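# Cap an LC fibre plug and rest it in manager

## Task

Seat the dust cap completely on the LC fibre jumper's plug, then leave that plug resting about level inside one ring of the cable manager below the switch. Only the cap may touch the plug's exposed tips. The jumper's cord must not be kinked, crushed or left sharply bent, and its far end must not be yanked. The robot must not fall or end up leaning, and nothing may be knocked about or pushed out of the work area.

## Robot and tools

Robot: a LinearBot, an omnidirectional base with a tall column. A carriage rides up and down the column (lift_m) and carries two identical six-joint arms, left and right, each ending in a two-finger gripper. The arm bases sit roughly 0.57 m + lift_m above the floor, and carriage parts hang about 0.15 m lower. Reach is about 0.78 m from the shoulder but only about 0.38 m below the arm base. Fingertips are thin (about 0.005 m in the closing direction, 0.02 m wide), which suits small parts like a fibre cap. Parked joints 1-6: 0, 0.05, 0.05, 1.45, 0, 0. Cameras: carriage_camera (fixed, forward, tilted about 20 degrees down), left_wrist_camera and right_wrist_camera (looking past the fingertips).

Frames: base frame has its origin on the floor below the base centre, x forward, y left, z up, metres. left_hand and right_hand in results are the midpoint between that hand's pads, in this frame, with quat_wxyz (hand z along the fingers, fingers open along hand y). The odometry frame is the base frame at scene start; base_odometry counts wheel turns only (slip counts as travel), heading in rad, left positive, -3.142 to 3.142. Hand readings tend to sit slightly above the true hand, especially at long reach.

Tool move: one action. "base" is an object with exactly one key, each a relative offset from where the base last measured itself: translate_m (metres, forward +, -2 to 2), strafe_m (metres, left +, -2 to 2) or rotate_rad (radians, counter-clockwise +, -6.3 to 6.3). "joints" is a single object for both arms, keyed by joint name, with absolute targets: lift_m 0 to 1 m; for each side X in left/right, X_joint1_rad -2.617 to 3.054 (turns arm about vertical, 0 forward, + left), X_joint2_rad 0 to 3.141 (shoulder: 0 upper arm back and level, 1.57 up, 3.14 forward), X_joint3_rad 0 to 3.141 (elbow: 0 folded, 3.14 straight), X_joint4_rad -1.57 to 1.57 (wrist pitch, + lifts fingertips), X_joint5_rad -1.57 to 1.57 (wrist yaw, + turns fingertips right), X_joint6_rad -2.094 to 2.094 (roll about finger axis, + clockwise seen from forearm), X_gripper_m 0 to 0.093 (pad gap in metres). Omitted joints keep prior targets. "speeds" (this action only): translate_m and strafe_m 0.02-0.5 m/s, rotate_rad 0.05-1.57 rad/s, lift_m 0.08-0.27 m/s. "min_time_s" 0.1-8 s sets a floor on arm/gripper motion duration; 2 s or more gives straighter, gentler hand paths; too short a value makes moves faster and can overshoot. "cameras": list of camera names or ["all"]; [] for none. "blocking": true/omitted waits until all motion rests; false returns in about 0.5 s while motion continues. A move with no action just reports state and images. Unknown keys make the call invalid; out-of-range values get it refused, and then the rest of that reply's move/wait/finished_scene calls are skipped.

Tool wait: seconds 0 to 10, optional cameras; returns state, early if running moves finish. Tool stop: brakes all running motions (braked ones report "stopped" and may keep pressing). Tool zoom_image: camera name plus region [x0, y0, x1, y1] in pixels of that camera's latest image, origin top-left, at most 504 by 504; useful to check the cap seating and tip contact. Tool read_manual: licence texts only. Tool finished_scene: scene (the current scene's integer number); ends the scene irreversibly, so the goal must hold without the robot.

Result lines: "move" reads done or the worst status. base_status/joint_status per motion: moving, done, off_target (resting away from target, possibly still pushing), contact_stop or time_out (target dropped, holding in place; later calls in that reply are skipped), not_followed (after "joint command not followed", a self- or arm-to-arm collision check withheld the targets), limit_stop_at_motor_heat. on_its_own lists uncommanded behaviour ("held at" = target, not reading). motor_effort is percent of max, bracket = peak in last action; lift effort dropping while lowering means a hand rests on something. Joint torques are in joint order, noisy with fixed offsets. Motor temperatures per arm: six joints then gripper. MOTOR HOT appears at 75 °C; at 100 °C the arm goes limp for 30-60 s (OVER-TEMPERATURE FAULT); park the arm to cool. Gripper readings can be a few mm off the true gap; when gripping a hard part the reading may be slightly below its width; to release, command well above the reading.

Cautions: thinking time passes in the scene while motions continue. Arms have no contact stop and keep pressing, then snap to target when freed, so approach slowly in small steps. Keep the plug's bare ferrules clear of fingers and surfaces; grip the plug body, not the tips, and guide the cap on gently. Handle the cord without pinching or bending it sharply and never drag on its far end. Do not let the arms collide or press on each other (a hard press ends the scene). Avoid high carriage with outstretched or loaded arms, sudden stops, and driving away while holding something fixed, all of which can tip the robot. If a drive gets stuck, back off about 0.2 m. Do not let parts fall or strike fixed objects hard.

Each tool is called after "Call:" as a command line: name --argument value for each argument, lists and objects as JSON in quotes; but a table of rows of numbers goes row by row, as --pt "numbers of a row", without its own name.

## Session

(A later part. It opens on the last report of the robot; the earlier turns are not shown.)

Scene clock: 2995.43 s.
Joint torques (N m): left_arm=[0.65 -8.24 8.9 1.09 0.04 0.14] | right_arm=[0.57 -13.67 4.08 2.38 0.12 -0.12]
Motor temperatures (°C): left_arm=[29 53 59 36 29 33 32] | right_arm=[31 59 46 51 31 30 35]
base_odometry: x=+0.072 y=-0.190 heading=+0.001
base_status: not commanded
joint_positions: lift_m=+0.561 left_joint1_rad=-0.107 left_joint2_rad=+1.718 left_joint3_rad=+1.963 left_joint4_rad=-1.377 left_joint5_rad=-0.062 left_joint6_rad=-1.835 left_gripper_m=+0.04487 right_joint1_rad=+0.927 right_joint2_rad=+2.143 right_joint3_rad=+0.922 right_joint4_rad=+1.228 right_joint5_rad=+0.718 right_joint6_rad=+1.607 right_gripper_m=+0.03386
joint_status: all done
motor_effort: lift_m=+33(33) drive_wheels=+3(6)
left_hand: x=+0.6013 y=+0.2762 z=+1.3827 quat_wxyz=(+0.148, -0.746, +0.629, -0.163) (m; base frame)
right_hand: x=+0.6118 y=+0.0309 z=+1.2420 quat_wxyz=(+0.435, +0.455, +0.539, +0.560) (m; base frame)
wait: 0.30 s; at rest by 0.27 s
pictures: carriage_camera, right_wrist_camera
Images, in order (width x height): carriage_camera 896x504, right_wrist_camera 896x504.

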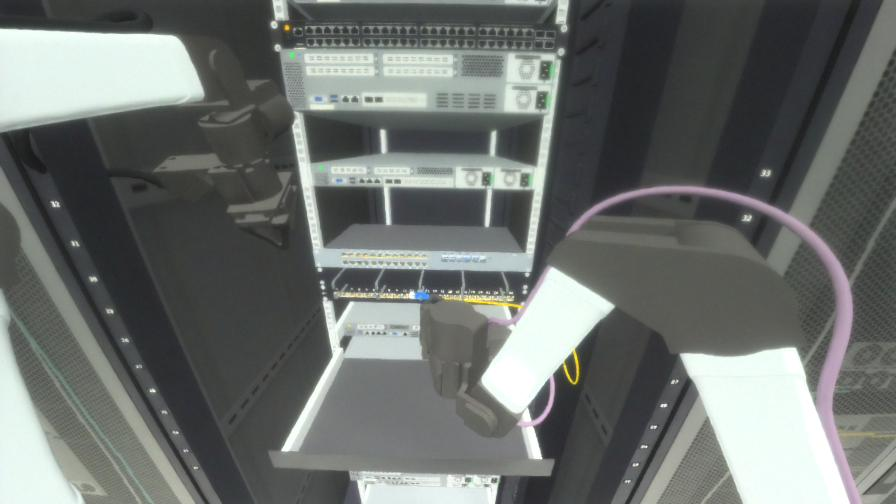

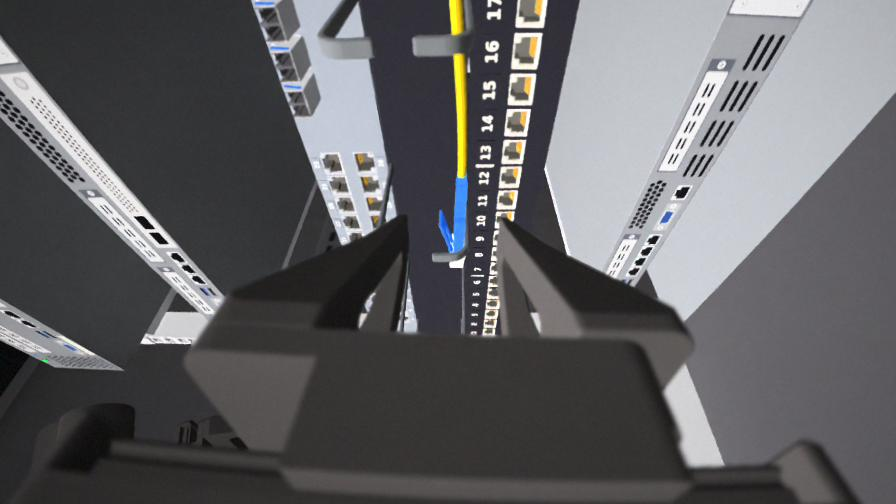

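Call:
move --joints '{"right_joint1_rad": 1.0298, "right_joint2_rad": 2.033, "right_joint3_rad": 0.746, "right_joint4_rad": 1.310, "right_joint5_rad": 0.8248, "right_joint6_rad": 1.615}' --min_time_s 3

Call:
wait --seconds 0.3 --cameras '["right_wrist_camera", "carriage_camera"]'

Call:
zoom_image --camera "carriage_camera" --region '[400, 250, 540, 340]'

Call:
zoom_image --camera "right_wrist_camera" --region '[360, 0, 560, 280]'

Call:
zoom_image --camera "carriage_camera" --region '[405, 280, 445, 306]'

Scene clock: 3007.97 s.
Joint torques (N m): left_arm=[0.65 -8.21 8.87 1.09 0.05 0.14] | right_arm=[0.57 -12.22 3.66 2.32 0.12 -0.12]
Motor temperatures (°C): left_arm=[29 53 59 36 29 33 32] | right_arm=[31 59 45 50 31 30 34]
move: done
base_odometry: x=+0.072 y=-0.190 heading=+0.001
base_status: not commanded
joint_positions: lift_m=+0.561 left_joint1_rad=-0.107 left_joint2_rad=+1.718 left_joint3_rad=+1.963 left_joint4_rad=-1.377 left_joint5_rad=-0.062 left_joint6_rad=-1.835 left_gripper_m=+0.04487 right_joint1_rad=+1.024 right_joint2_rad=+2.058 right_joint3_rad=+0.757 right_joint4_rad=+1.308 right_joint5_rad=+0.814 right_joint6_rad=+1.607 right_gripper_m=+0.03386
joint_status: all done
motor_effort: lift_m=+33(33) drive_wheels=+2(7)
left_hand: x=+0.6013 y=+0.2762 z=+1.3827 quat_wxyz=(+0.148, -0.746, +0.629, -0.163) (m; base frame)
right_hand: x=+0.5627 y=+0.0203 z=+1.2425 quat_wxyz=(+0.435, +0.455, +0.539, +0.560) (m; base frame)
pictures: none

Scene clock: 3008.27 s.
Joint torques (N m): left_arm=[0.62 -8.24 8.87 1.09 0.06 0.14] | right_arm=[0.58 -12.21 3.67 2.32 0.12 -0.12]
Motor temperatures (°C): left_arm=[29 53 59 36 29 33 32] | right_arm=[31 59 45 50 31 30 34]
base_odometry: x=+0.072 y=-0.190 heading=+0.001
base_status: not commanded
joint_positions: lift_m=+0.561 left_joint1_rad=-0.107 left_joint2_rad=+1.718 left_joint3_rad=+1.963 left_joint4_rad=-1.377 left_joint5_rad=-0.062 left_joint6_rad=-1.835 left_gripper_m=+0.04487 right_joint1_rad=+1.024 right_joint2_rad=+2.058 right_joint3_rad=+0.757 right_joint4_rad=+1.308 right_joint5_rad=+0.814 right_joint6_rad=+1.607 right_gripper_m=+0.03386
joint_status: all done
motor_effort: lift_m=+33(33) drive_wheels=+0(7)
left_hand: x=+0.6013 y=+0.2762 z=+1.3827 quat_wxyz=(+0.148, -0.746, +0.629, -0.163) (m; base frame)
right_hand: x=+0.5627 y=+0.0203 z=+1.2425 quat_wxyz=(+0.435, +0.455, +0.539, +0.560) (m; base frame)
wait: 0.30 s; at rest by 0.27 s
pictures: carriage_camera, right_wrist_camera
Images, in order (width x height): carriage_camera 896x504, right_wrist_camera 896x504.

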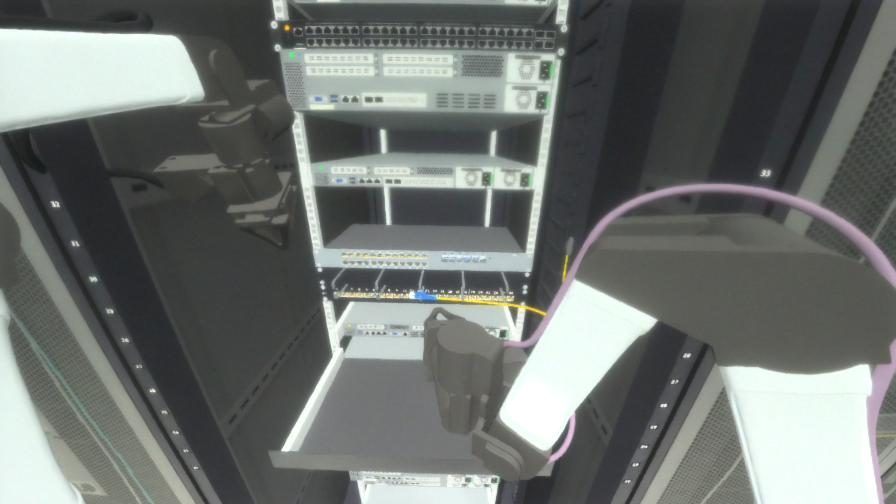

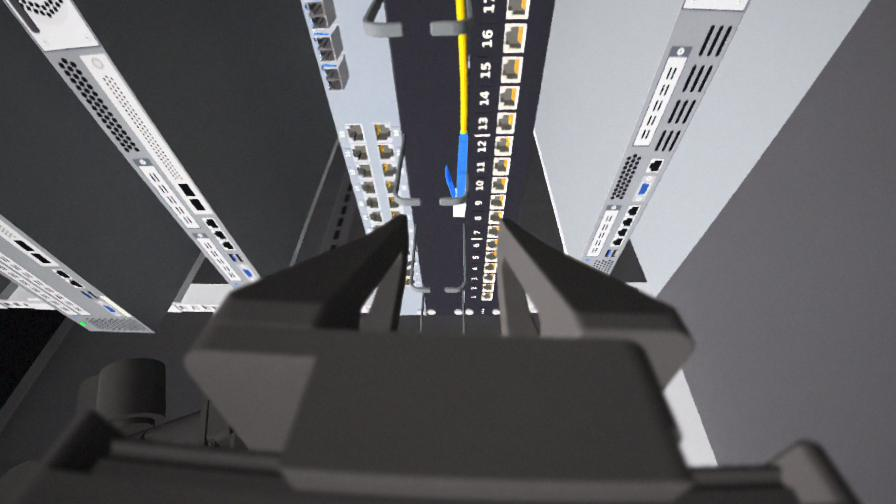

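Scaled by 3.600 from the camera's 896x504 image, which has a finer 1280x720 frame.

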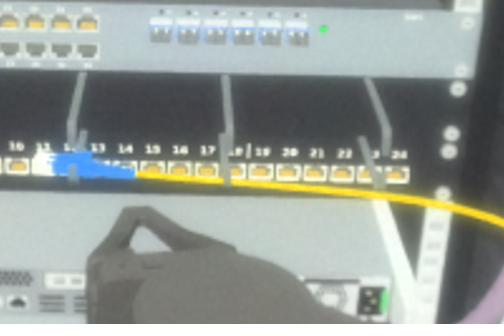

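Scaled by 1.800 from the camera's 896x504 image, which has a finer 1280x720 frame.

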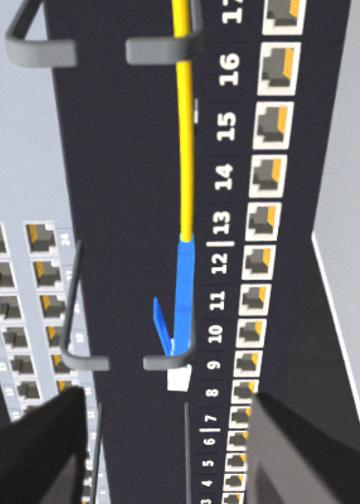

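Scaled by 12.600 from the camera's 896x504 image, which has a finer 1280x720 frame.

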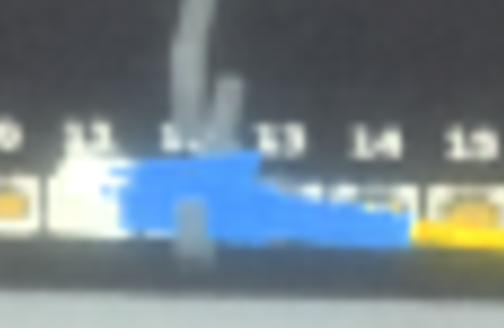

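Call:
wait --seconds 2 --cameras '["carriage_camera"]'

Call:
zoom_image --camera "carriage_camera" --region '[420, 220, 620, 360]'

Call:
zoom_image --camera "carriage_camera" --region '[405, 280, 445, 306]'

Scene clock: 3013.97 s.
Joint torques (N m): left_arm=[0.62 -8.21 8.87 1.09 0.05 0.14] | right_arm=[0.57 -12.21 3.66 2.32 0.12 -0.13]
Motor temperatures (°C): left_arm=[29 53 59 36 29 33 32] | right_arm=[31 58 44 50 31 30 34]
base_odometry: x=+0.072 y=-0.190 heading=+0.001
base_status: not commanded
joint_positions: lift_m=+0.561 left_joint1_rad=-0.107 left_joint2_rad=+1.718 left_joint3_rad=+1.963 left_joint4_rad=-1.377 left_joint5_rad=-0.062 left_joint6_rad=-1.835 left_gripper_m=+0.04487 right_joint1_rad=+1.024 right_joint2_rad=+2.058 right_joint3_rad=+0.757 right_joint4_rad=+1.308 right_joint5_rad=+0.814 right_joint6_rad=+1.607 right_gripper_m=+0.03386
joint_status: all done
motor_effort: lift_m=+33(33) drive_wheels=+1(7)
left_hand: x=+0.6013 y=+0.2762 z=+1.3827 quat_wxyz=(+0.148, -0.746, +0.629, -0.163) (m; base frame)
right_hand: x=+0.5627 y=+0.0203 z=+1.2425 quat_wxyz=(+0.435, +0.455, +0.539, +0.560) (m; base frame)
wait: 2.00 s; at rest from the start
pictures: carriage_camera
Images, in order (width x height): carriage_camera 896x504.

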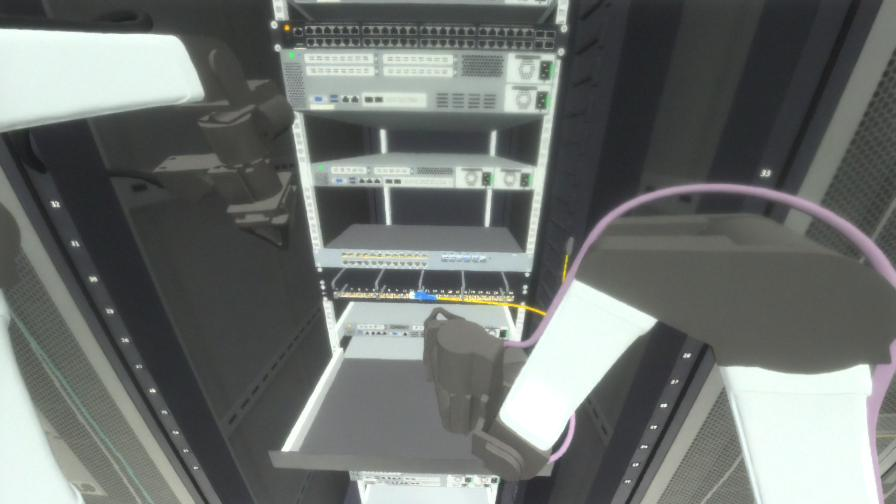

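Scaled by 2.520 from the camera's 896x504 image, which has a finer 1280x720 frame.

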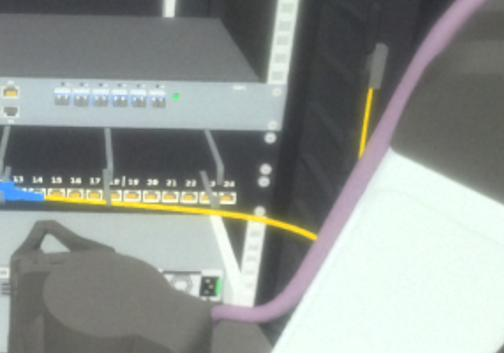

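Scaled by 12.600 from the camera's 896x504 image, which has a finer 1280x720 frame.

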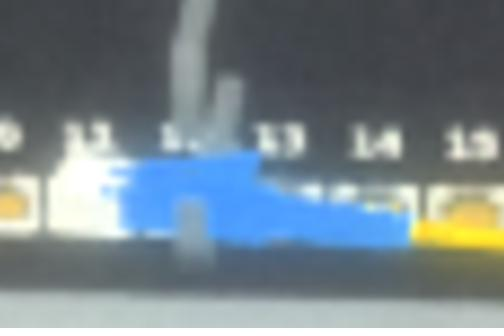

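Call:
finished_scene --scene 2

The scene is finished: the task was done.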